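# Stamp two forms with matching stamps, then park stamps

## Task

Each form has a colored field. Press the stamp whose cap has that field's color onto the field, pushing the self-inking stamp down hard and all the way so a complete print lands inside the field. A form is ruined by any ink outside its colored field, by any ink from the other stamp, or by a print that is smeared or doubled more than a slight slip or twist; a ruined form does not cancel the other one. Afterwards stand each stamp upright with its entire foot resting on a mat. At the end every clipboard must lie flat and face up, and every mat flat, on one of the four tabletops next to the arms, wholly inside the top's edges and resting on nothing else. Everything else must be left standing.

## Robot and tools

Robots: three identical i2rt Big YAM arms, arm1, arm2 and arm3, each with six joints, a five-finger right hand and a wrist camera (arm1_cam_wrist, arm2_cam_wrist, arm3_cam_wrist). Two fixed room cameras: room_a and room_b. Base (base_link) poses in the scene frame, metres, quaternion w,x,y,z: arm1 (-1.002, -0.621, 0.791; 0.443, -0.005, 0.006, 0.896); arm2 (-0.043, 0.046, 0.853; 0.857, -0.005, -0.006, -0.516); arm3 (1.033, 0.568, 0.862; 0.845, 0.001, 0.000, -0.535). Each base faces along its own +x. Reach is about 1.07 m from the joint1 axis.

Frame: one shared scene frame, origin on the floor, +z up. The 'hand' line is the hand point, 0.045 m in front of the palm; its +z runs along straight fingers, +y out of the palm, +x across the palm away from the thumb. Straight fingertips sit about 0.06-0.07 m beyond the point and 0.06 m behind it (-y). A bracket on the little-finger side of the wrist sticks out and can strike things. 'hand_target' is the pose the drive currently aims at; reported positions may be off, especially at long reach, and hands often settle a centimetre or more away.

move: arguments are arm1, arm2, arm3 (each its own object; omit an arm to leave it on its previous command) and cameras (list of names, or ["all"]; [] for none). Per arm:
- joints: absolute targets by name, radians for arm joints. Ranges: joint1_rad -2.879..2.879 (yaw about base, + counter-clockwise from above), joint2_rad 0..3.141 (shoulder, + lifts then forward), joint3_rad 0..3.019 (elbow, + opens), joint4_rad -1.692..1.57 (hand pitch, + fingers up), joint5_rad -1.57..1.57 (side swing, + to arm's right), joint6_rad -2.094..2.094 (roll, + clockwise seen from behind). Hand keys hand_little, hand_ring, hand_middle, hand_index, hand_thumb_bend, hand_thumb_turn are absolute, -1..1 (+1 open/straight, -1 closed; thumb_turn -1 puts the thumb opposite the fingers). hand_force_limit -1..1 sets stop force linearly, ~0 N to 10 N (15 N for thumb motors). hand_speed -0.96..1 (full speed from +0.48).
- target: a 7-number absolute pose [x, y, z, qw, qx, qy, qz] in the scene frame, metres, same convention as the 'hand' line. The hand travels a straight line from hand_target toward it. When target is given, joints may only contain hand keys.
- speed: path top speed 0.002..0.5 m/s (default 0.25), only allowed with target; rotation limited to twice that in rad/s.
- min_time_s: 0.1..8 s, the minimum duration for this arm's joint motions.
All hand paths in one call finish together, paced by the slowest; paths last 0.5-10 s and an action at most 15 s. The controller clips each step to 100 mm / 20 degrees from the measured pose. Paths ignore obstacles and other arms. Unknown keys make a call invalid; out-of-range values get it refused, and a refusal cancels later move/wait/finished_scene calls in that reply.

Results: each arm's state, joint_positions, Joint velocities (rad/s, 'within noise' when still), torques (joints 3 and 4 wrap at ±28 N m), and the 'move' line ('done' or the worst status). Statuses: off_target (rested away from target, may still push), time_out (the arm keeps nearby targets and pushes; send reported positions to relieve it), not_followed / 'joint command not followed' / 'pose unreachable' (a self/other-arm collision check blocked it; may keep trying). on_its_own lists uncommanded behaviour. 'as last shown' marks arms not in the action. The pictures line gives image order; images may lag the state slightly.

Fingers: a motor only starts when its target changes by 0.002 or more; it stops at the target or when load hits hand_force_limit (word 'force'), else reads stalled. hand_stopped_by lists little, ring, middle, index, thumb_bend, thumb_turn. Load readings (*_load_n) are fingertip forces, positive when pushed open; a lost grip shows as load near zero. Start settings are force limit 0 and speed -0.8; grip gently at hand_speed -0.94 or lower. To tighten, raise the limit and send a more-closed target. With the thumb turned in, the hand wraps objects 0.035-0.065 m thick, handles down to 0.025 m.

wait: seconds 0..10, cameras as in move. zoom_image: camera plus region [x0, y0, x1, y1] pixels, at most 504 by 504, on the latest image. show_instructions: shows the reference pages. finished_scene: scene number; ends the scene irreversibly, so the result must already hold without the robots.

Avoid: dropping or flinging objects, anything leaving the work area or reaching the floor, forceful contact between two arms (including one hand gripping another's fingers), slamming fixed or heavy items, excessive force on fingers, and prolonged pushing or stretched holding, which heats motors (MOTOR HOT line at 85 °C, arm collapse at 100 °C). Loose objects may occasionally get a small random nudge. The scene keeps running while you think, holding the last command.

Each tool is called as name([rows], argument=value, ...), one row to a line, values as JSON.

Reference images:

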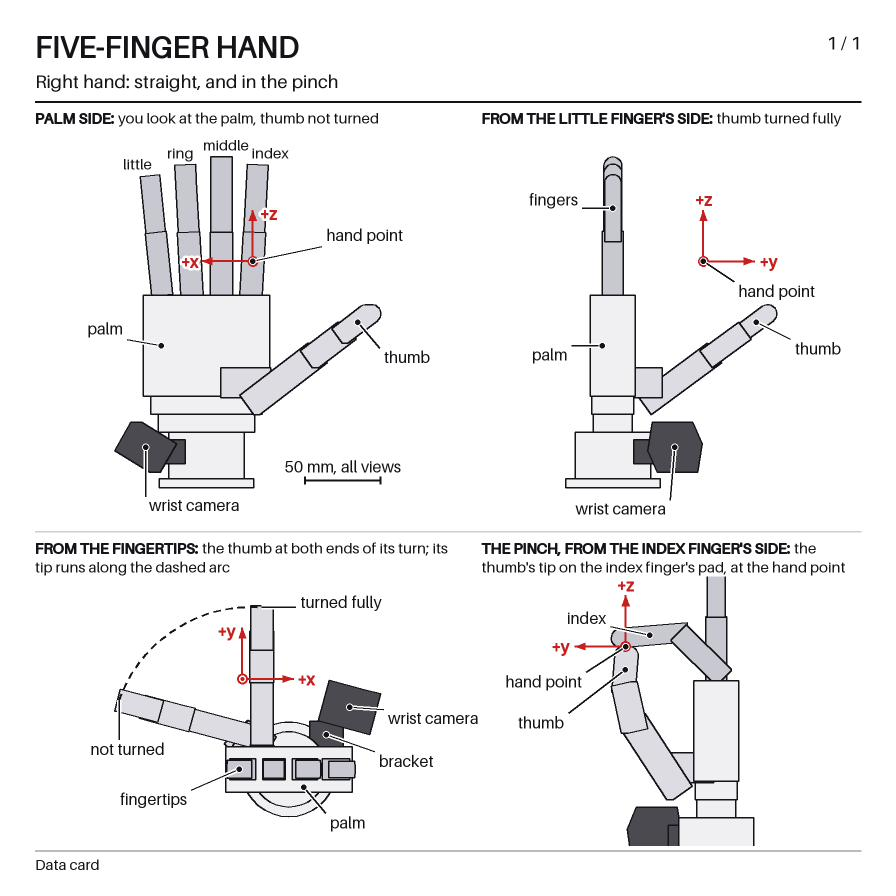

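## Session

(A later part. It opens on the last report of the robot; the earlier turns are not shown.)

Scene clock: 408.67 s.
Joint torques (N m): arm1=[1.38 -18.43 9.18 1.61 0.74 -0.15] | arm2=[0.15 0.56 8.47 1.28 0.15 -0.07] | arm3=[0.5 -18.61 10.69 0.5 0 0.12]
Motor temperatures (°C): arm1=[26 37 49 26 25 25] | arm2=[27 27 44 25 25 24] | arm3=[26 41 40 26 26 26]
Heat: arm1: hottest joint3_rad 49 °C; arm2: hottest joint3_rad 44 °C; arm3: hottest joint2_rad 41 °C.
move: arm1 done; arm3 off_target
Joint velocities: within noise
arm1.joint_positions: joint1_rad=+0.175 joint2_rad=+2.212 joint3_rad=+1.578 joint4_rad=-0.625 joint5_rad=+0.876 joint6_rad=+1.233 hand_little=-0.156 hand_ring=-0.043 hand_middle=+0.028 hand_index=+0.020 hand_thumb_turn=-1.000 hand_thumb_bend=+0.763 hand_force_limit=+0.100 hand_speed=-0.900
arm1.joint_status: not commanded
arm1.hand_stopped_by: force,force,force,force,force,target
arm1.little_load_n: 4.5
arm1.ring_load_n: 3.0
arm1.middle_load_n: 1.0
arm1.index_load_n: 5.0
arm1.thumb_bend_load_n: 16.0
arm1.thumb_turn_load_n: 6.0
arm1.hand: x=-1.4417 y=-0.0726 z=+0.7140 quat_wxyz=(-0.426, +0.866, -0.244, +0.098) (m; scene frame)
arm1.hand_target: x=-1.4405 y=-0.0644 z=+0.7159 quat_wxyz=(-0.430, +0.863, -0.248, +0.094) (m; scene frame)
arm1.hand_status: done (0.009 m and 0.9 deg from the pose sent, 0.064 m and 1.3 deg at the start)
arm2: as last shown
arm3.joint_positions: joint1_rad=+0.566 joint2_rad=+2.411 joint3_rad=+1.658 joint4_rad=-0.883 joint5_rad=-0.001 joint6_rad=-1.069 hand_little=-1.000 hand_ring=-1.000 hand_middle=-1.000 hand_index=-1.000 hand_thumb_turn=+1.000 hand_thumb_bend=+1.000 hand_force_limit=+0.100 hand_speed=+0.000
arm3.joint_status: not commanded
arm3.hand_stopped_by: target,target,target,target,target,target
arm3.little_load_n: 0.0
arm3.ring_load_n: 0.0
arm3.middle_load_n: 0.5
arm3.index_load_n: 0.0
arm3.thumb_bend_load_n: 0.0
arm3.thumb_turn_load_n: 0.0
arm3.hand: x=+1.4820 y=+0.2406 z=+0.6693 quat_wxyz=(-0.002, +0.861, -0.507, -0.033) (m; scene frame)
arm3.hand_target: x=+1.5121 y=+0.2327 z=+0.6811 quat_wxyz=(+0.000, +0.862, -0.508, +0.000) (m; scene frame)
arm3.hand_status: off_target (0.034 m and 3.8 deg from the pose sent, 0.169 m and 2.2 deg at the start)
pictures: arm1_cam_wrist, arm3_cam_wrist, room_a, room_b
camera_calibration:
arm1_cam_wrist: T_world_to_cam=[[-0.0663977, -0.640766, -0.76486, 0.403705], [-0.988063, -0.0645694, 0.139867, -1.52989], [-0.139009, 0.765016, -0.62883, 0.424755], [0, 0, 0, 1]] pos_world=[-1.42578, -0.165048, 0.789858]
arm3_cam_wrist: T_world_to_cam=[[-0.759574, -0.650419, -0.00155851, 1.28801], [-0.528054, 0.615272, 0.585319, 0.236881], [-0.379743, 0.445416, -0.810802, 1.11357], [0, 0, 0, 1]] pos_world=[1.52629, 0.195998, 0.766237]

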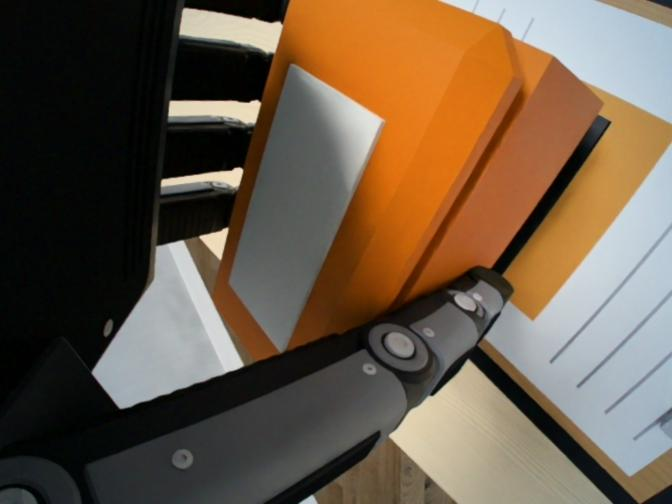

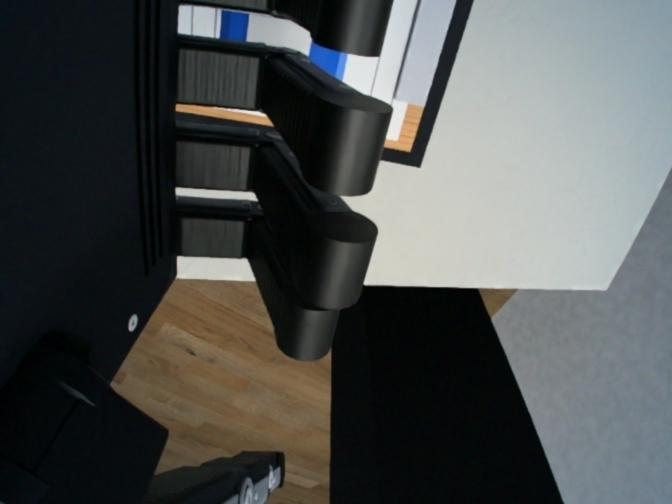

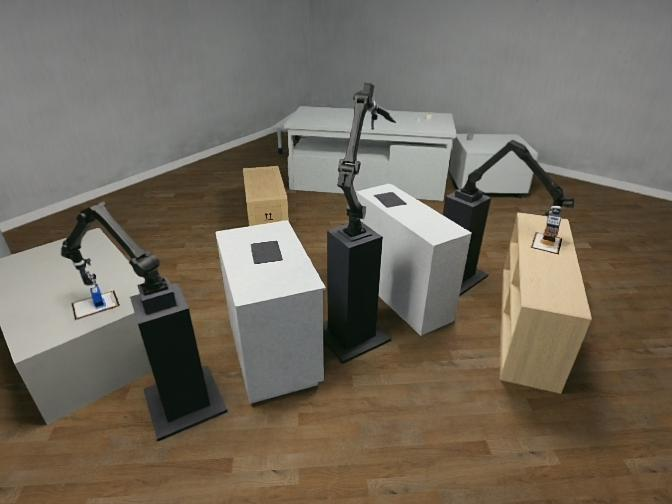

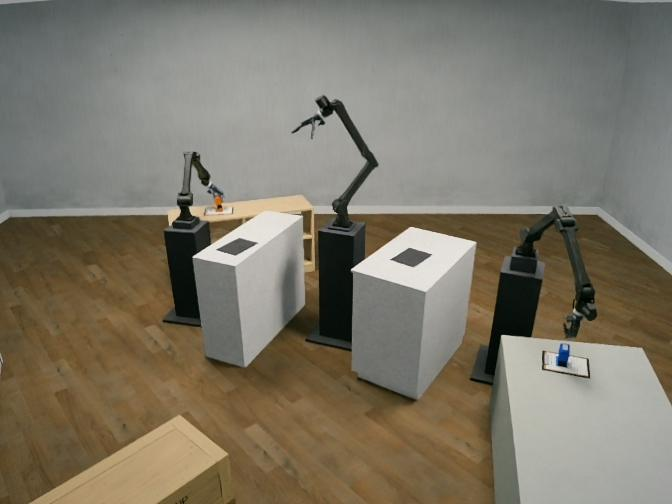

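zoom_image(camera="arm1_cam_wrist", region=[480, 70, 672, 340])

move(arm1={"target":[-1.4475,-0.0715,0.697,-0.430,0.863,-0.248,0.094],"speed":0.06}, arm3={"target":[1.527,0.230,0.64,0.002,0.8612,-0.5074,0.033],"speed":0.08}, cameras=["arm1_cam_wrist","arm3_cam_wrist"])

Scaled by 1.867 from the camera's 672x504 image, which has a finer 960x720 frame.

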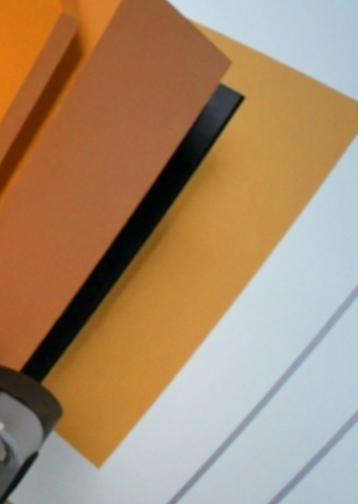

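Scene clock: 413.53 s.
Joint torques (N m): arm1=[2.61 -18.49 9.18 1.57 0.99 0.04] | arm2=[0.15 0.5 8.47 1.26 0.15 -0.07] | arm3=[0.44 -18.61 10.09 0.65 0.02 0.12]
Motor temperatures (°C): arm1=[26 37 48 26 25 25] | arm2=[27 27 44 25 25 24] | arm3=[26 41 41 26 26 26]
Heat: arm1: hottest joint3_rad 48 °C; arm2: hottest joint3_rad 44 °C; arm3: hottest joint2_rad 41 °C.
move: arm1 done; arm3 off_target
Joint velocities: within noise
arm1.joint_positions: joint1_rad=+0.175 joint2_rad=+2.243 joint3_rad=+1.578 joint4_rad=-0.612 joint5_rad=+0.876 joint6_rad=+1.237 hand_little=-0.156 hand_ring=-0.043 hand_middle=+0.028 hand_index=+0.020 hand_thumb_turn=-1.000 hand_thumb_bend=+0.763 hand_force_limit=+0.100 hand_speed=-0.900
arm1.joint_status: not commanded
arm1.hand_stopped_by: force,force,force,force,force,target
arm1.little_load_n: 4.5
arm1.ring_load_n: 3.0
arm1.middle_load_n: 1.0
arm1.index_load_n: 4.5
arm1.thumb_bend_load_n: 16.0
arm1.thumb_turn_load_n: 6.0
arm1.hand: x=-1.4393 y=-0.0750 z=+0.6944 quat_wxyz=(-0.422, +0.867, -0.242, +0.104) (m; scene frame)
arm1.hand_target: x=-1.4474 y=-0.0717 z=+0.6970 quat_wxyz=(-0.430, +0.863, -0.248, +0.094) (m; scene frame)
arm1.hand_status: done (0.009 m and 1.7 deg from the pose sent, 0.018 m and 0.9 deg at the start)
arm2: as last shown
arm3.joint_positions: joint1_rad=+0.576 joint2_rad=+2.466 joint3_rad=+1.658 joint4_rad=-0.755 joint5_rad=+0.002 joint6_rad=-1.059 hand_little=-1.000 hand_ring=-1.000 hand_middle=-1.000 hand_index=-1.000 hand_thumb_turn=+1.000 hand_thumb_bend=+1.000 hand_force_limit=+0.100 hand_speed=+0.000
arm3.joint_status: not commanded
arm3.hand_stopped_by: target,target,target,target,target,target
arm3.little_load_n: 0.0
arm3.ring_load_n: 0.0
arm3.middle_load_n: 0.0
arm3.index_load_n: 0.0
arm3.thumb_bend_load_n: 0.0
arm3.thumb_turn_load_n: 0.0
arm3.hand: x=+1.4979 y=+0.2376 z=+0.6311 quat_wxyz=(+0.000, +0.862, -0.507, +0.003) (m; scene frame)
arm3.hand_target: x=+1.5262 y=+0.2307 z=+0.6410 quat_wxyz=(+0.001, +0.861, -0.507, +0.033) (m; scene frame)
arm3.hand_status: off_target (0.031 m and 3.4 deg from the pose sent, 0.055 m and 7.6 deg at the start)
pictures: arm1_cam_wrist, arm3_cam_wrist
camera_calibration:
arm1_cam_wrist: T_world_to_cam=[[-0.0597567, -0.648722, -0.758675, 0.392085], [-0.989621, -0.0610024, 0.130108, -1.52016], [-0.130685, 0.758576, -0.638344, 0.432706], [0, 0, 0, 1]] pos_world=[-1.42441, -0.16662, 0.771466]
arm3_cam_wrist: T_world_to_cam=[[-0.758443, -0.651428, -0.020157, 1.30822], [-0.561776, 0.637758, 0.526946, 0.35151], [-0.330412, 0.410982, -0.84966, 1.04884], [0, 0, 0, 1]] pos_world=[1.53623, 0.196974, 0.732304]

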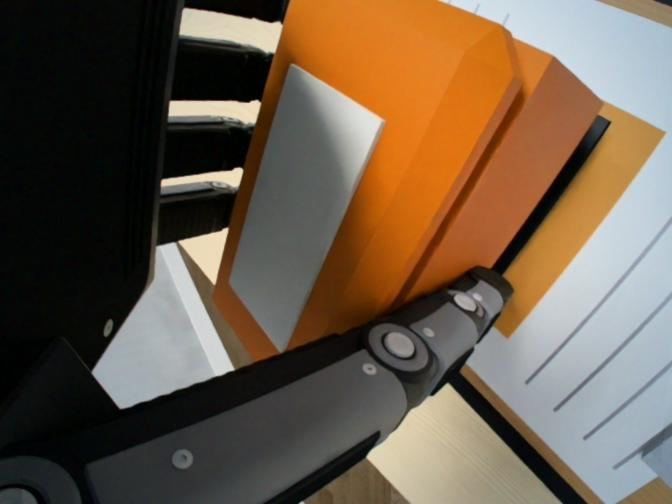

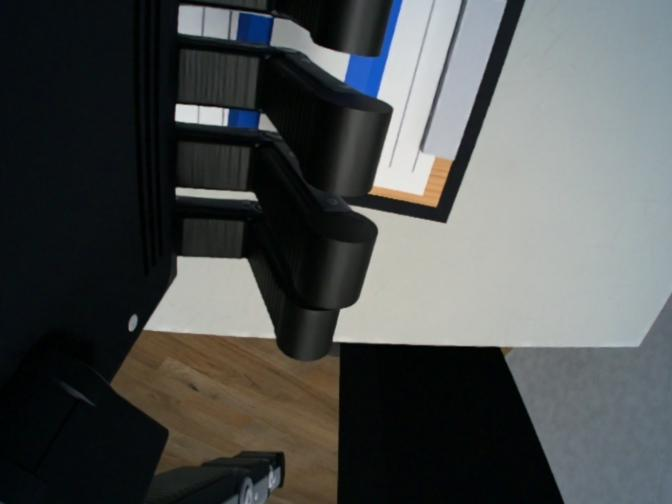

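move(arm1={"target":[-1.4543,-0.0775,0.692,-0.430,0.863,-0.248,0.094],"speed":0.06}, arm3={"target":[1.527,0.230,0.612,0.002,0.8612,-0.5074,0.033],"speed":0.05}, cameras=["arm1_cam_wrist"])

move(arm3={"target":[1.527,0.230,0.585,0.002,0.8612,-0.5074,0.033],"speed":0.05}, cameras=["room_b"])

Scene clock: 419.30 s.
Joint torques (N m): arm1=[2.78 -18.37 9.89 1.03 1 0.05] | arm2=[0.15 0.56 8.46 1.28 0.15 -0.07] | arm3=[0.44 -18.49 10 0.61 0.02 0.12]
Motor temperatures (°C): arm1=[26 39 47 26 26 25] | arm2=[27 27 44 25 25 24] | arm3=[26 41 41 26 26 26]
Heat: arm1: hottest joint3_rad 47 °C; arm2: hottest joint3_rad 44 °C; arm3: hottest joint2_rad 41 °C.
move: arm1 off_target; arm3 off_target
Joint velocities: within noise
arm1.joint_positions: joint1_rad=+0.186 joint2_rad=+2.252 joint3_rad=+1.578 joint4_rad=-0.612 joint5_rad=+0.880 joint6_rad=+1.258 hand_little=-0.156 hand_ring=-0.043 hand_middle=+0.028 hand_index=+0.020 hand_thumb_turn=-1.000 hand_thumb_bend=+0.763 hand_force_limit=+0.100 hand_speed=-0.900
arm1.joint_status: not commanded
arm1.hand_stopped_by: force,force,force,force,force,target
arm1.little_load_n: 4.5
arm1.ring_load_n: 2.5
arm1.middle_load_n: 1.0
arm1.index_load_n: 5.0
arm1.thumb_bend_load_n: 16.5
arm1.thumb_turn_load_n: 6.0
arm1.hand: x=-1.4441 y=-0.0799 z=+0.6893 quat_wxyz=(-0.424, +0.866, -0.244, +0.102) (m; scene frame)
arm1.hand_target: x=-1.4542 y=-0.0777 z=+0.6922 quat_wxyz=(-0.430, +0.863, -0.248, +0.094) (m; scene frame)
arm1.hand_status: off_target (0.011 m and 1.3 deg from the pose sent, 0.015 m and 1.7 deg at the start)
arm2: as last shown
arm2.little_load_n: -0.5
arm3.joint_positions: joint1_rad=+0.576 joint2_rad=+2.517 joint3_rad=+1.676 joint4_rad=-0.721 joint5_rad=+0.002 joint6_rad=-1.059 hand_little=-1.000 hand_ring=-1.000 hand_middle=-1.000 hand_index=-1.000 hand_thumb_turn=+1.000 hand_thumb_bend=+1.000 hand_force_limit=+0.100 hand_speed=+0.000
arm3.joint_status: not commanded
arm3.hand_stopped_by: target,target,target,target,target,target
arm3.little_load_n: 0.0
arm3.ring_load_n: 0.0
arm3.middle_load_n: 0.0
arm3.index_load_n: 0.0
arm3.thumb_bend_load_n: 0.0
arm3.thumb_turn_load_n: 0.0
arm3.hand: x=+1.4976 y=+0.2378 z=+0.6047 quat_wxyz=(+0.000, +0.862, -0.507, +0.004) (m; scene frame)
arm3.hand_target: x=+1.5263 y=+0.2307 z=+0.6131 quat_wxyz=(+0.001, +0.861, -0.507, +0.033) (m; scene frame)
arm3.hand_status: off_target (0.031 m and 3.4 deg from the pose sent, 0.036 m and 3.4 deg at the start)
pictures: arm1_cam_wrist
camera_calibration:
arm1_cam_wrist: T_world_to_cam=[[-0.0651587, -0.644967, -0.761428, 0.379143], [-0.98917, -0.058822, 0.134473, -1.52672], [-0.131519, 0.761943, -0.634149, 0.428716], [0, 0, 0, 1]] pos_world=[-1.4291, -0.171927, 0.765863]

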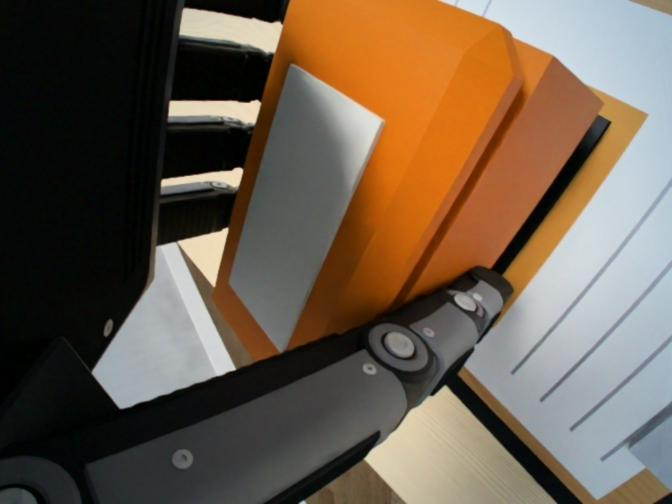

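Scene clock: 420.43 s.
Joint torques (N m): arm1=[2.84 -18.08 9.92 1.02 1 0.04] | arm2=[0.21 0.5 8.46 1.28 0.15 -0.08] | arm3=[0.44 -16.21 9.77 1.35 -0.1 0.09]
Motor temperatures (°C): arm1=[26 39 47 26 26 25] | arm2=[27 27 44 25 25 24] | arm3=[26 41 41 26 26 26]
Heat: arm1: hottest joint3_rad 47 °C; arm2: hottest joint3_rad 44 °C; arm3: hottest joint2_rad 41 °C.
move: arm3 off_target
Joint velocities: within noise
arm1, arm2: as last shown
arm1.ring_load_n: 3.0
arm1.thumb_bend_load_n: 16.0
arm2.little_load_n: 0.0
arm3.joint_positions: joint1_rad=+0.576 joint2_rad=+2.540 joint3_rad=+1.703 joint4_rad=-0.706 joint5_rad=+0.006 joint6_rad=-1.056 hand_little=-1.000 hand_ring=-1.000 hand_middle=-1.000 hand_index=-1.000 hand_thumb_turn=+1.000 hand_thumb_bend=+1.000 hand_force_limit=+0.100 hand_speed=+0.000
arm3.joint_status: not commanded
arm3.hand_stopped_by: target,target,target,target,target,target
arm3.little_load_n: 0.0
arm3.ring_load_n: -0.5
arm3.middle_load_n: -1.5
arm3.index_load_n: 0.0
arm3.thumb_bend_load_n: 0.0
arm3.thumb_turn_load_n: 0.0
arm3.hand: x=+1.5060 y=+0.2324 z=+0.5970 quat_wxyz=(+0.002, +0.861, -0.508, +0.013) (m; scene frame)
arm3.hand_target: x=+1.5263 y=+0.2306 z=+0.5861 quat_wxyz=(+0.002, +0.861, -0.507, +0.033) (m; scene frame)
arm3.hand_status: off_target (0.024 m and 2.3 deg from the pose sent, 0.036 m and 3.4 deg at the start)
pictures: room_b

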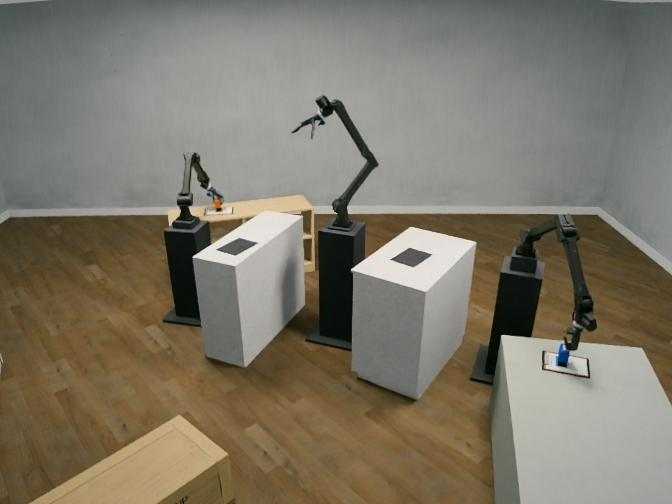

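move(arm3={"target":[1.515,0.236,0.62,0.002,0.8612,-0.5074,0.033],"speed":0.08}, cameras=["room_b"])

zoom_image(camera="room_b", region=[520, 310, 620, 400])

Scene clock: 423.80 s.
Joint torques (N m): arm1=[2.67 -18.26 9.89 1.02 1 0.05] | arm2=[0.21 0.56 8.47 1.28 0.15 -0.08] | arm3=[0.44 -20.37 5.67 0.62 -0.08 0.06]
Motor temperatures (°C): arm1=[26 40 46 26 26 25] | arm2=[27 27 44 25 25 24] | arm3=[26 41 41 26 26 26]
Heat: arm1: hottest joint3_rad 46 °C; arm2: hottest joint3_rad 44 °C; arm3: hottest joint2_rad 41 °C.
move: arm3 off_target
Joint velocities: within noise
arm1, arm2: as last shown
arm1.little_load_n: 5.0
arm3.joint_positions: joint1_rad=+0.577 joint2_rad=+2.509 joint3_rad=+1.666 joint4_rad=-0.698 joint5_rad=+0.005 joint6_rad=-1.055 hand_little=-1.000 hand_ring=-1.000 hand_middle=-1.000 hand_index=-1.000 hand_thumb_turn=+1.000 hand_thumb_bend=+1.000 hand_force_limit=+0.100 hand_speed=+0.000
arm3.joint_status: not commanded
arm3.hand_stopped_by: target,target,target,target,target,target
arm3.little_load_n: 0.0
arm3.ring_load_n: 0.0
arm3.middle_load_n: 0.0
arm3.index_load_n: 0.0
arm3.thumb_bend_load_n: 0.0
arm3.thumb_turn_load_n: 0.0
arm3.hand: x=+1.5012 y=+0.2359 z=+0.6062 quat_wxyz=(+0.002, +0.861, -0.508, +0.015) (m; scene frame)
arm3.hand_target: x=+1.5148 y=+0.2363 z=+0.6198 quat_wxyz=(+0.002, +0.861, -0.507, +0.033) (m; scene frame)
arm3.hand_status: off_target (0.020 m and 2.1 deg from the pose sent, 0.025 m and 2.3 deg at the start)
pictures: room_b

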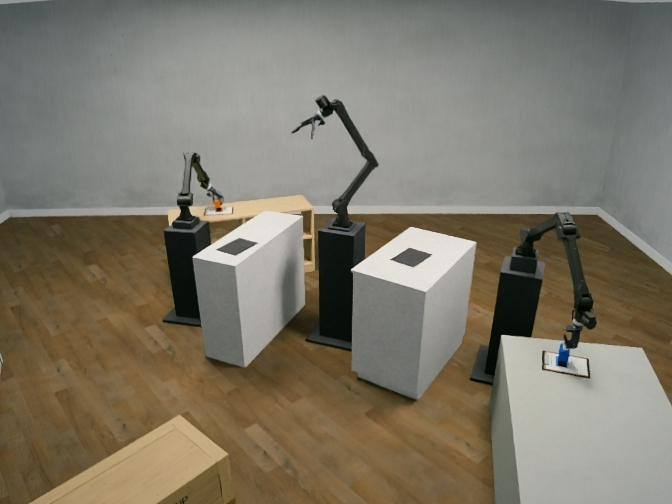

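Scaled by 5.040 from the camera's 672x504 image, which has a finer 960x720 frame.

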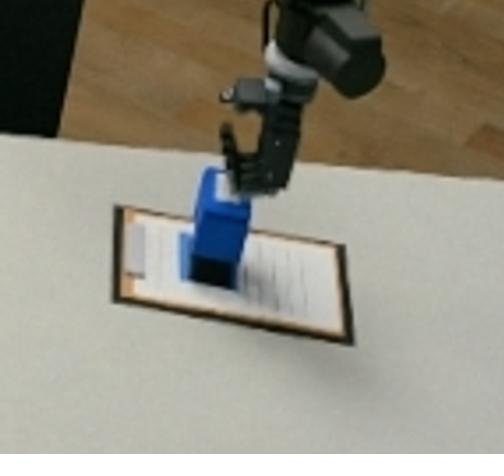

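move(arm3={"target":[1.44,0.27,0.86,0.002,0.8612,-0.5074,0.033],"speed":0.2}, cameras=["room_b","arm3_cam_wrist","room_a"])

zoom_image(camera="room_b", region=[535, 335, 600, 385])

zoom_image(camera="room_a", region=[60, 270, 130, 330])

Scene clock: 429.53 s.
Joint torques (N m): arm1=[2.73 -18.32 9.89 1.03 1 0.03] | arm2=[0.21 0.56 8.47 1.29 0.15 -0.07] | arm3=[-1.14 -15.5 7.65 -0.46 -0.1 -0.08]
Motor temperatures (°C): arm1=[26 41 46 26 26 25] | arm2=[27 26 44 25 25 24] | arm3=[26 41 39 26 26 26]
Heat: arm1: hottest joint3_rad 46 °C; arm2: hottest joint3_rad 44 °C; arm3: hottest joint2_rad 41 °C.
move: arm3 done
Joint velocities: within noise
arm1, arm2: as last shown
arm1.little_load_n: 4.5
arm1.ring_load_n: 2.5
arm1.thumb_bend_load_n: 16.5
arm3.joint_positions: joint1_rad=+0.577 joint2_rad=+1.922 joint3_rad=+1.381 joint4_rad=-0.956 joint5_rad=+0.005 joint6_rad=-1.055 hand_little=-1.000 hand_ring=-1.000 hand_middle=-1.000 hand_index=-1.000 hand_thumb_turn=+1.000 hand_thumb_bend=+1.000 hand_force_limit=+0.100 hand_speed=+0.000
arm3.joint_status: not commanded
arm3.hand_stopped_by: target,target,target,target,target,target
arm3.little_load_n: 0.0
arm3.ring_load_n: 0.0
arm3.middle_load_n: 0.0
arm3.index_load_n: 0.0
arm3.thumb_bend_load_n: 0.0
arm3.thumb_turn_load_n: 0.0
arm3.hand: x=+1.4446 y=+0.2701 z=+0.8562 quat_wxyz=(+0.002, +0.860, -0.508, +0.036) (m; scene frame)
arm3.hand_target: x=+1.4401 y=+0.2701 z=+0.8600 quat_wxyz=(+0.002, +0.861, -0.507, +0.033) (m; scene frame)
arm3.hand_status: done (0.006 m and 0.4 deg from the pose sent, 0.263 m and 2.1 deg at the start)
pictures: arm3_cam_wrist, room_a, room_b
camera_calibration:
arm3_cam_wrist: T_world_to_cam=[[-0.759042, -0.64995, -0.0376842, 1.30911], [-0.587069, 0.658287, 0.471178, 0.260842], [-0.281435, 0.379767, -0.881233, 1.17386], [0, 0, 0, 1]] pos_world=[1.47717, 0.233351, 0.960876]

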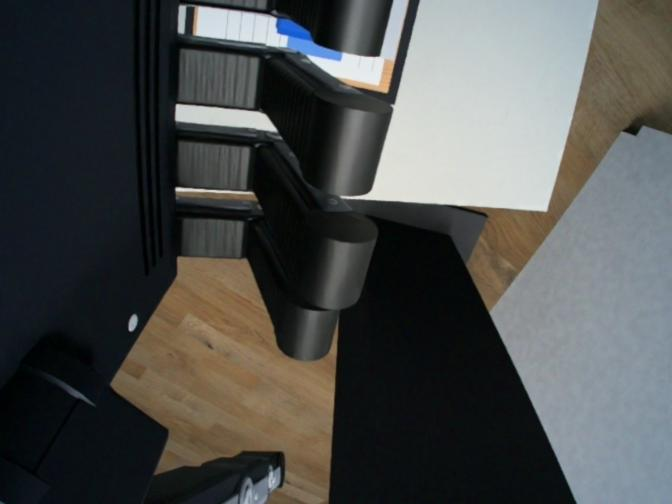

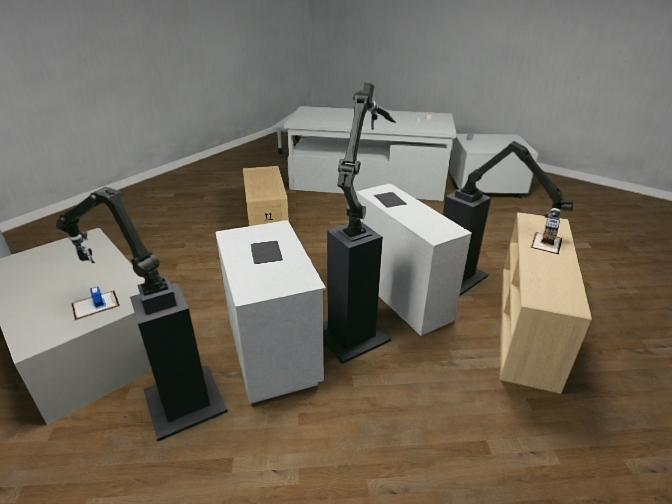

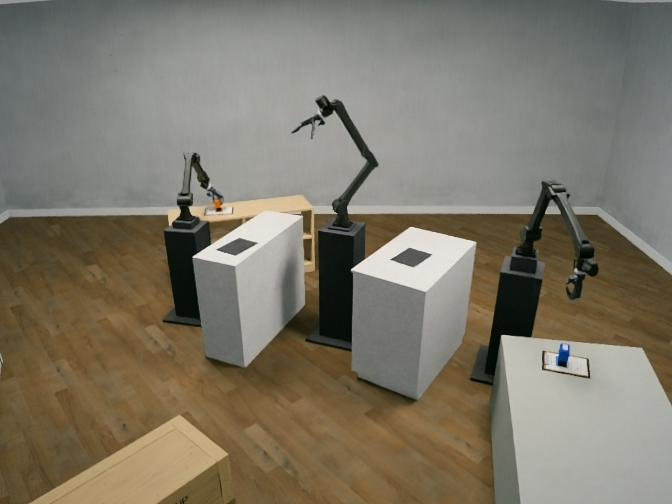

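Scaled by 7.754 from the camera's 672x504 image, which has a finer 960x720 frame.

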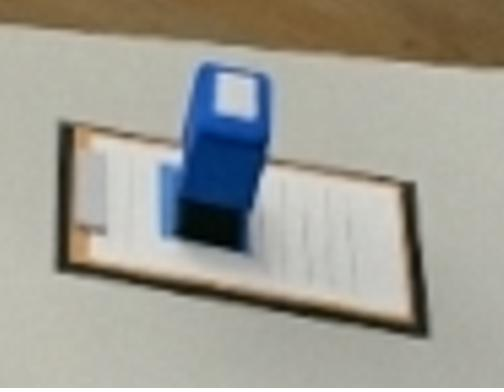

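Scaled by 7.200 from the camera's 672x504 image, which has a finer 960x720 frame.

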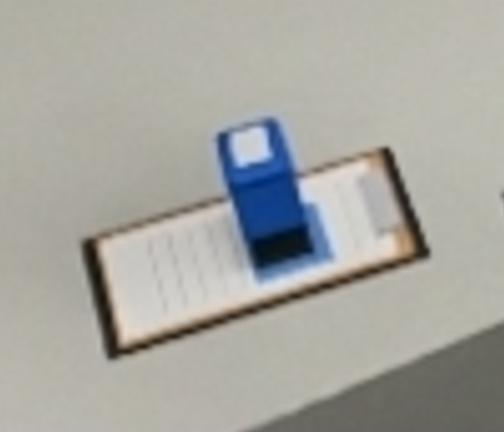

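move(arm1={"target":[-1.4515,-0.076,0.684,-0.430,0.863,-0.248,0.094],"speed":0.06}, arm3={"target":[1.534,0.227,0.66,0.002,0.8612,-0.5074,0.033],"speed":0.15}, cameras=["arm1_cam_wrist"])

move(arm1={"target":[-1.4515,-0.076,0.676,-0.430,0.863,-0.248,0.094],"speed":0.06}, arm3={"target":[1.534,0.227,0.625,0.002,0.8612,-0.5074,0.033],"speed":0.08}, cameras=["arm1_cam_wrist","room_b","arm3_cam_wrist"])

Scene clock: 437.90 s.
Joint torques (N m): arm1=[2.37 -17.9 9.33 1.59 0.94 -0.02] | arm2=[0.15 0.5 8.47 1.28 0.15 -0.07] | arm3=[0.38 -18.43 10.69 0.35 -0.08 0.09]
Motor temperatures (°C): arm1=[26 41 45 26 26 25] | arm2=[27 26 44 25 25 24] | arm3=[26 41 38 26 26 26]
Heat: arm1: hottest joint3_rad 45 °C; arm2: hottest joint3_rad 44 °C; arm3: hottest joint2_rad 41 °C.
move: arm1 done; arm3 off_target
Joint velocities: within noise
arm1.joint_positions: joint1_rad=+0.186 joint2_rad=+2.259 joint3_rad=+1.578 joint4_rad=-0.603 joint5_rad=+0.880 joint6_rad=+1.258 hand_little=-0.156 hand_ring=-0.043 hand_middle=+0.028 hand_index=+0.020 hand_thumb_turn=-1.000 hand_thumb_bend=+0.763 hand_force_limit=+0.100 hand_speed=-0.900
arm1.joint_status: not commanded
arm1.hand_stopped_by: force,force,force,force,force,target
arm1.little_load_n: 4.5
arm1.ring_load_n: 2.5
arm1.middle_load_n: 1.0
arm1.index_load_n: 4.5
arm1.thumb_bend_load_n: 16.0
arm1.thumb_turn_load_n: 6.0
arm1.hand: x=-1.4445 y=-0.0795 z=+0.6857 quat_wxyz=(-0.424, +0.866, -0.245, +0.101) (m; scene frame)
arm1.hand_target: x=-1.4514 y=-0.0762 z=+0.6842 quat_wxyz=(-0.430, +0.863, -0.248, +0.094) (m; scene frame)
arm1.hand_status: done (0.008 m and 1.2 deg from the pose sent, 0.010 m and 1.3 deg at the start)
arm2.joint_positions: joint1_rad=-0.922 joint2_rad=+0.896 joint3_rad=+1.921 joint4_rad=-1.591 joint5_rad=+0.442 joint6_rad=+0.342 hand_little=+0.800 hand_ring=+0.800 hand_middle=+0.800 hand_index=+0.800 hand_thumb_turn=-1.000 hand_thumb_bend=+0.990 hand_force_limit=+0.100 hand_speed=-0.800
arm2.joint_status: not commanded
arm2.hand_stopped_by: target,target,target,target,target,target
arm2.little_load_n: 0.0
arm2.ring_load_n: 0.0
arm2.middle_load_n: -0.5
arm2.index_load_n: 0.0
arm2.thumb_bend_load_n: 0.0
arm2.thumb_turn_load_n: 0.0
arm2.hand: x=-0.1821 y=-0.1465 z=+1.4664 quat_wxyz=(+0.209, -0.424, -0.749, +0.465) (m; scene frame)
arm2.hand_target: x=-0.1800 y=-0.1431 z=+1.4752 quat_wxyz=(+0.207, -0.423, -0.745, +0.472) (m; scene frame)
arm2.hand_status: not commanded
arm3.joint_positions: joint1_rad=+0.578 joint2_rad=+2.442 joint3_rad=+1.677 joint4_rad=-0.794 joint5_rad=+0.005 joint6_rad=-1.055 hand_little=-1.000 hand_ring=-1.000 hand_middle=-1.000 hand_index=-1.000 hand_thumb_turn=+1.000 hand_thumb_bend=+1.000 hand_force_limit=+0.100 hand_speed=+0.000
arm3.joint_status: not commanded
arm3.hand_stopped_by: target,target,target,target,target,target
arm3.little_load_n: 0.0
arm3.ring_load_n: 0.0
arm3.middle_load_n: 0.0
arm3.index_load_n: 0.0
arm3.thumb_bend_load_n: 0.0
arm3.thumb_turn_load_n: 0.0
arm3.hand: x=+1.5053 y=+0.2338 z=+0.6508 quat_wxyz=(+0.002, +0.861, -0.508, +0.006) (m; scene frame)
arm3.hand_target: x=+1.5332 y=+0.2278 z=+0.6609 quat_wxyz=(+0.001, +0.861, -0.507, +0.033) (m; scene frame)
arm3.hand_status: off_target (0.031 m and 3.1 deg from the pose sent, 0.220 m and 0.4 deg at the start)
pictures: arm1_cam_wrist
camera_calibration:
arm1_cam_wrist: T_world_to_cam=[[-0.0668515, -0.643702, -0.762351, 0.374851], [-0.988913, -0.0587917, 0.136361, -1.52766], [-0.132595, 0.763015, -0.632635, 0.423595], [0, 0, 0, 1]] pos_world=[-1.4295, -0.171731, 0.762062]

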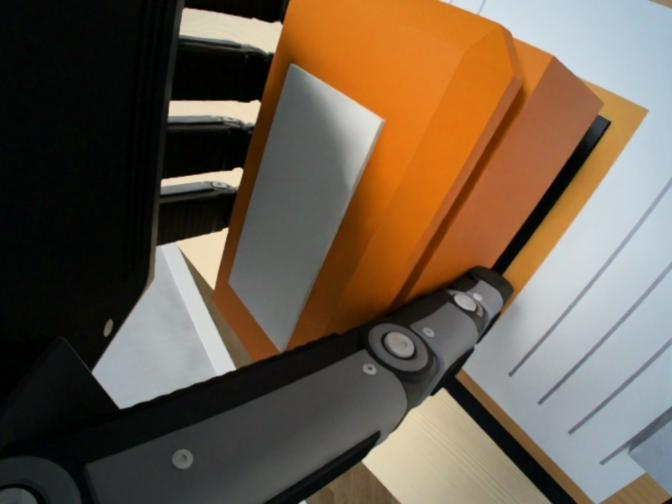

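Scene clock: 439.20 s.
Joint torques (N m): arm1=[2.49 -17.14 9.29 1.72 0.83 -0.02] | arm2=[0.15 0.56 8.49 1.28 0.15 -0.08] | arm3=[0.44 -19.02 10.28 0.55 -0.09 0.09]
Motor temperatures (°C): arm1=[26 41 45 26 26 25] | arm2=[27 26 44 25 25 24] | arm3=[26 42 38 26 26 26]
Heat: arm1: hottest joint3_rad 45 °C; arm2: hottest joint3_rad 44 °C; arm3: hottest joint2_rad 42 °C.
move: arm1 off_target; arm3 off_target
Joint velocities: within noise
arm1.joint_positions: joint1_rad=+0.186 joint2_rad=+2.261 joint3_rad=+1.578 joint4_rad=-0.592 joint5_rad=+0.883 joint6_rad=+1.258 hand_little=-0.156 hand_ring=-0.043 hand_middle=+0.028 hand_index=+0.020 hand_thumb_turn=-1.000 hand_thumb_bend=+0.763 hand_force_limit=+0.100 hand_speed=-0.900
arm1.joint_status: not commanded
arm1.hand_stopped_by: force,force,force,force,force,target
arm1.little_load_n: 5.0
arm1.ring_load_n: 3.0
arm1.middle_load_n: 0.5
arm1.index_load_n: 4.0
arm1.thumb_bend_load_n: 16.0
arm1.thumb_turn_load_n: 5.5
arm1.hand: x=-1.4456 y=-0.0780 z=+0.6849 quat_wxyz=(-0.427, +0.865, -0.247, +0.099) (m; scene frame)
arm1.hand_target: x=-1.4513 y=-0.0763 z=+0.6760 quat_wxyz=(-0.430, +0.863, -0.248, +0.094) (m; scene frame)
arm1.hand_status: off_target (0.011 m and 0.7 deg from the pose sent, 0.012 m and 1.2 deg at the start)
arm2: as last shown
arm2.ring_load_n: -0.5
arm2.middle_load_n: 0.0
arm3.joint_positions: joint1_rad=+0.578 joint2_rad=+2.511 joint3_rad=+1.698 joint4_rad=-0.754 joint5_rad=+0.005 joint6_rad=-1.055 hand_little=-1.000 hand_ring=-1.000 hand_middle=-1.000 hand_index=-1.000 hand_thumb_turn=+1.000 hand_thumb_bend=+1.000 hand_force_limit=+0.100 hand_speed=+0.000
arm3.joint_status: not commanded
arm3.hand_stopped_by: target,target,target,target,target,target
arm3.little_load_n: 0.0
arm3.ring_load_n: 0.0
arm3.middle_load_n: 0.0
arm3.index_load_n: 0.0
arm3.thumb_bend_load_n: 0.0
arm3.thumb_turn_load_n: 0.0
arm3.hand: x=+1.5031 y=+0.2353 z=+0.6150 quat_wxyz=(+0.002, +0.861, -0.508, +0.002) (m; scene frame)
arm3.hand_target: x=+1.5333 y=+0.2278 z=+0.6262 quat_wxyz=(+0.001, +0.861, -0.507, +0.033) (m; scene frame)
arm3.hand_status: off_target (0.034 m and 3.6 deg from the pose sent, 0.039 m and 3.1 deg at the start)
pictures: arm1_cam_wrist, arm3_cam_wrist, room_b
camera_calibration:
arm1_cam_wrist: T_world_to_cam=[[-0.0707309, -0.638297, -0.766534, 0.372914], [-0.988339, -0.0590354, 0.140357, -1.53045], [-0.134842, 0.767523, -0.626679, 0.414874], [0, 0, 0, 1]] pos_world=[-1.43029, -0.170746, 0.760653]
arm3_cam_wrist: T_world_to_cam=[[-0.760076, -0.649629, -0.0163092, 1.31004], [-0.558042, 0.639646, 0.528623, 0.357215], [-0.332977, 0.410895, -0.8487, 1.04108], [0, 0, 0, 1]] pos_world=[1.54173, 0.194773, 0.716102]

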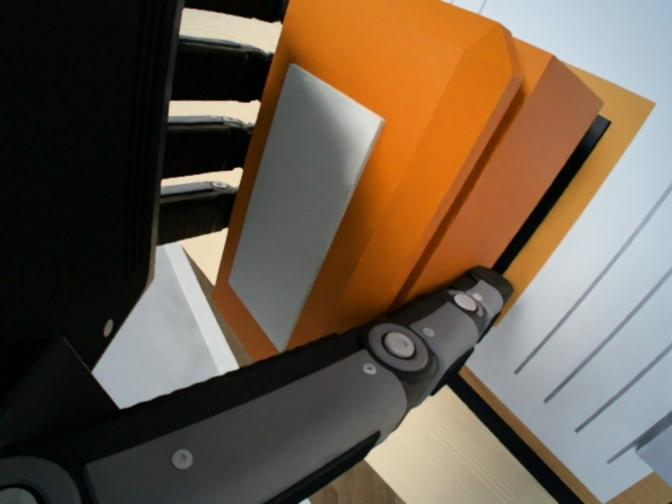

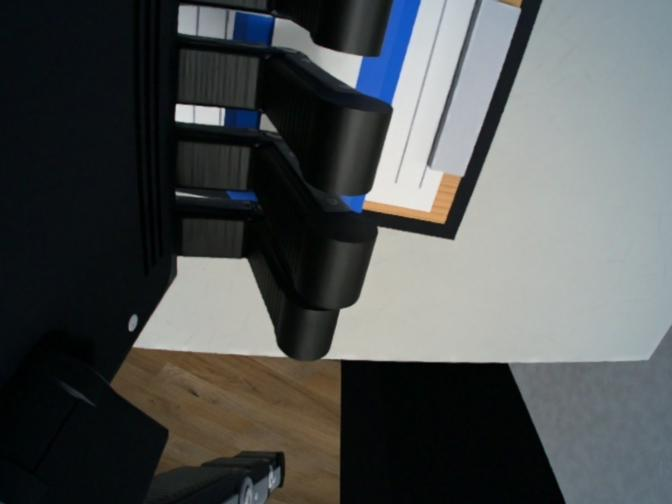

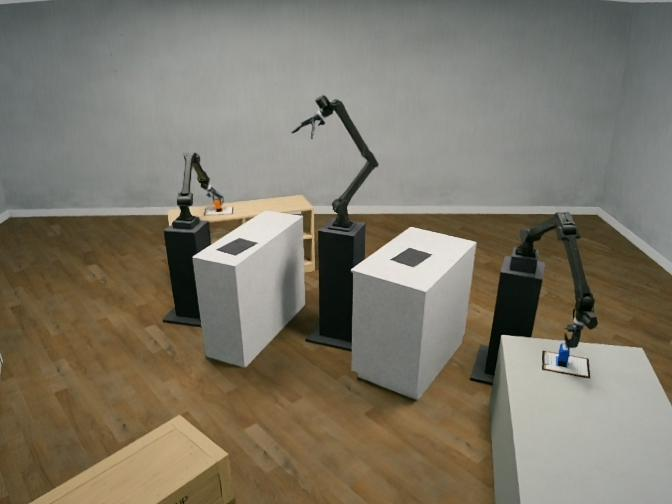

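zoom_image(camera="arm1_cam_wrist", region=[480, 70, 672, 340])

zoom_image(camera="room_b", region=[190, 180, 250, 225])

Scaled by 1.867 from the camera's 672x504 image, which has a finer 960x720 frame.

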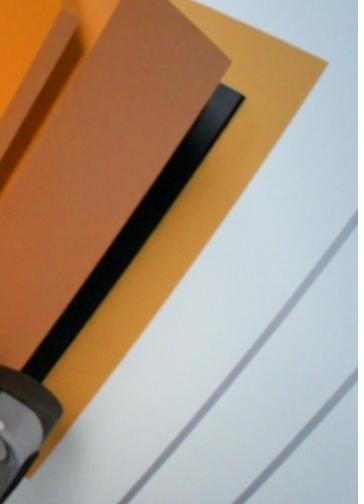

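Scaled by 8.400 from the camera's 672x504 image, which has a finer 960x720 frame.

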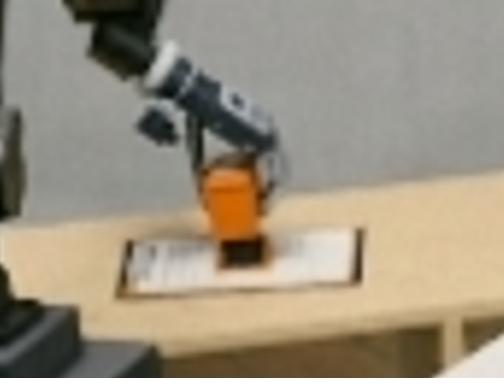

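move(arm1={"target":[-1.447,-0.081,0.690,-0.430,0.863,-0.248,0.094],"speed":0.06}, arm3={"target":[1.528,0.230,0.597,0.002,0.8612,-0.5074,0.033],"speed":0.05}, cameras=["arm1_cam_wrist"])

move(arm1={"target":[-1.447,-0.081,0.679,-0.430,0.863,-0.248,0.094],"speed":0.06}, arm3={"target":[1.516,0.236,0.585,0.002,0.8612,-0.5074,0.033],"speed":0.05}, cameras=["arm1_cam_wrist"])

Scene clock: 444.60 s.
Joint torques (N m): arm1=[2.55 -19.84 7.3 1.22 0.75 -0.08] | arm2=[0.15 0.56 8.47 1.28 0.15 -0.08] | arm3=[0.44 -17.44 9.54 1.01 -0.09 0.08]
Motor temperatures (°C): arm1=[26 42 45 26 26 25] | arm2=[27 26 44 25 25 24] | arm3=[26 43 39 26 26 26]
Heat: arm1: hottest joint3_rad 45 °C; arm2: hottest joint3_rad 44 °C; arm3: hottest joint2_rad 43 °C.
move: arm1 done; arm3 off_target
Joint velocities: within noise
arm1.joint_positions: joint1_rad=+0.186 joint2_rad=+2.261 joint3_rad=+1.574 joint4_rad=-0.592 joint5_rad=+0.885 joint6_rad=+1.265 hand_little=-0.156 hand_ring=-0.043 hand_middle=+0.028 hand_index=+0.020 hand_thumb_turn=-1.000 hand_thumb_bend=+0.763 hand_force_limit=+0.100 hand_speed=-0.900
arm1.joint_status: not commanded
arm1.hand_stopped_by: force,force,force,force,force,target
arm1.little_load_n: 5.0
arm1.ring_load_n: 3.0
arm1.middle_load_n: 1.0
arm1.index_load_n: 4.5
arm1.thumb_bend_load_n: 16.0
arm1.thumb_turn_load_n: 5.5
arm1.hand: x=-1.4443 y=-0.0786 z=+0.6843 quat_wxyz=(-0.427, +0.864, -0.249, +0.099) (m; scene frame)
arm1.hand_target: x=-1.4470 y=-0.0810 z=+0.6899 quat_wxyz=(-0.430, +0.863, -0.248, +0.094) (m; scene frame)
arm1.hand_status: done (0.007 m and 0.7 deg from the pose sent, 0.006 m and 0.7 deg at the start)
arm2: as last shown
arm2.ring_load_n: 0.0
arm3.joint_positions: joint1_rad=+0.578 joint2_rad=+2.534 joint3_rad=+1.700 joint4_rad=-0.714 joint5_rad=+0.006 joint6_rad=-1.055 hand_little=-1.000 hand_ring=-1.000 hand_middle=-1.000 hand_index=-1.000 hand_thumb_turn=+1.000 hand_thumb_bend=+1.000 hand_force_limit=+0.100 hand_speed=+0.000
arm3.joint_status: not commanded
arm3.hand_stopped_by: target,target,target,target,target,target
arm3.little_load_n: 0.0
arm3.ring_load_n: -0.5
arm3.middle_load_n: -1.0
arm3.index_load_n: 0.0
arm3.thumb_bend_load_n: 0.0
arm3.thumb_turn_load_n: 0.0
arm3.hand: x=+1.5053 y=+0.2338 z=+0.6006 quat_wxyz=(+0.002, +0.861, -0.508, +0.011) (m; scene frame)
arm3.hand_target: x=+1.5275 y=+0.2304 z=+0.5980 quat_wxyz=(+0.002, +0.861, -0.507, +0.033) (m; scene frame)
arm3.hand_status: off_target (0.023 m and 2.5 deg from the pose sent, 0.031 m and 3.6 deg at the start)
pictures: arm1_cam_wrist
camera_calibration:
arm1_cam_wrist: T_world_to_cam=[[-0.0746794, -0.636295, -0.767823, 0.367398], [-0.988486, -0.0543755, 0.141202, -1.52945], [-0.131597, 0.769527, -0.624908, 0.418768], [0, 0, 0, 1]] pos_world=[-1.42929, -0.171645, 0.75975]

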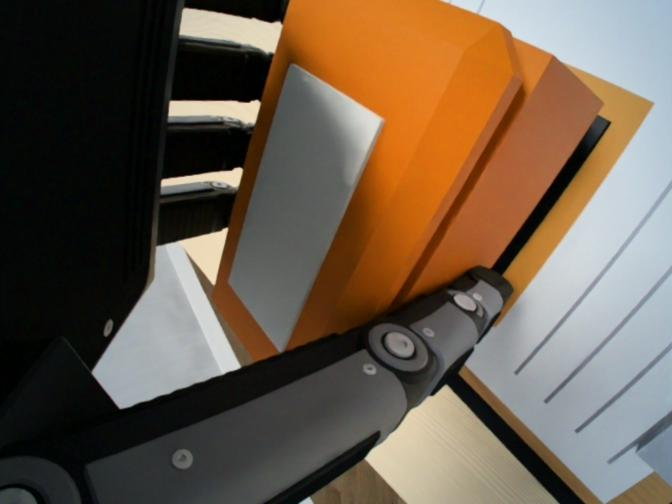

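Scene clock: 445.83 s.
Joint torques (N m): arm1=[2.49 -18.37 7.58 1.7 0.58 -0.07] | arm2=[0.21 0.56 8.46 1.29 0.15 -0.07] | arm3=[-0.15 -17.2 6 1.74 -0.03 0.04]
Motor temperatures (°C): arm1=[26 41 44 26 26 25] | arm2=[27 26 44 25 25 24] | arm3=[26 43 39 26 26 26]
Heat: arm1: hottest joint3_rad 44 °C; arm2: hottest joint3_rad 44 °C; arm3: hottest joint2_rad 43 °C.
move: arm1 done; arm3 off_target
Joint velocities: within noise
arm1.joint_positions: joint1_rad=+0.186 joint2_rad=+2.261 joint3_rad=+1.571 joint4_rad=-0.585 joint5_rad=+0.889 joint6_rad=+1.265 hand_little=-0.156 hand_ring=-0.043 hand_middle=+0.028 hand_index=+0.020 hand_thumb_turn=-1.000 hand_thumb_bend=+0.763 hand_force_limit=+0.100 hand_speed=-0.900
arm1.joint_status: not commanded
arm1.hand_stopped_by: force,force,force,force,force,target
arm1.little_load_n: 5.0
arm1.ring_load_n: 2.5
arm1.middle_load_n: 0.5
arm1.index_load_n: 4.5
arm1.thumb_bend_load_n: 16.0
arm1.thumb_turn_load_n: 5.5
arm1.hand: x=-1.4438 y=-0.0780 z=+0.6842 quat_wxyz=(-0.429, +0.862, -0.250, +0.099) (m; scene frame)
arm1.hand_target: x=-1.4469 y=-0.0810 z=+0.6791 quat_wxyz=(-0.430, +0.863, -0.248, +0.094) (m; scene frame)
arm1.hand_status: done (0.007 m and 0.6 deg from the pose sent, 0.006 m and 0.7 deg at the start)
arm2: as last shown
arm3.joint_positions: joint1_rad=+0.582 joint2_rad=+2.534 joint3_rad=+1.697 joint4_rad=-0.684 joint5_rad=+0.005 joint6_rad=-1.053 hand_little=-1.000 hand_ring=-1.000 hand_middle=-1.000 hand_index=-1.000 hand_thumb_turn=+1.000 hand_thumb_bend=+1.000 hand_force_limit=+0.100 hand_speed=+0.000
arm3.joint_status: not commanded
arm3.hand_stopped_by: target,target,target,target,target,target
arm3.little_load_n: 0.0
arm3.ring_load_n: 0.0
arm3.middle_load_n: -1.5
arm3.index_load_n: 0.0
arm3.thumb_bend_load_n: 0.0
arm3.thumb_turn_load_n: 0.0
arm3.hand: x=+1.5122 y=+0.2326 z=+0.5984 quat_wxyz=(+0.002, +0.861, -0.507, +0.024) (m; scene frame)
arm3.hand_target: x=+1.5157 y=+0.2361 z=+0.5855 quat_wxyz=(+0.002, +0.861, -0.507, +0.033) (m; scene frame)
arm3.hand_status: off_target (0.014 m and 1.0 deg from the pose sent, 0.019 m and 2.5 deg at the start)
pictures: arm1_cam_wrist
camera_calibration:
arm1_cam_wrist: T_world_to_cam=[[-0.0754381, -0.631892, -0.771377, 0.369447], [-0.988523, -0.0541488, 0.141032, -1.52884], [-0.130886, 0.773163, -0.620555, 0.416629], [0, 0, 0, 1]] pos_world=[-1.4289, -0.171457, 0.759139]

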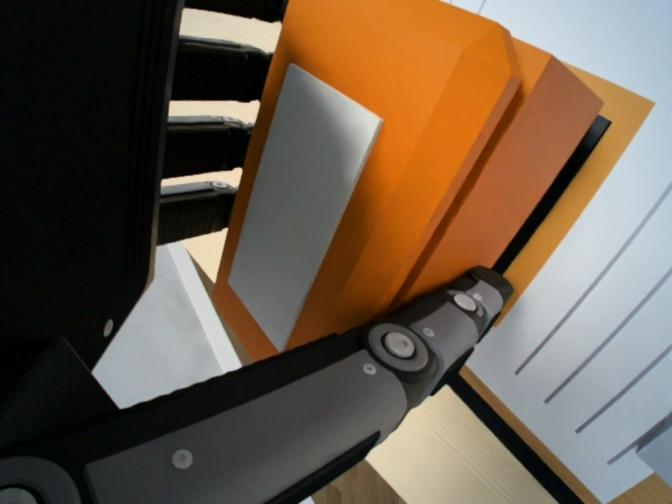

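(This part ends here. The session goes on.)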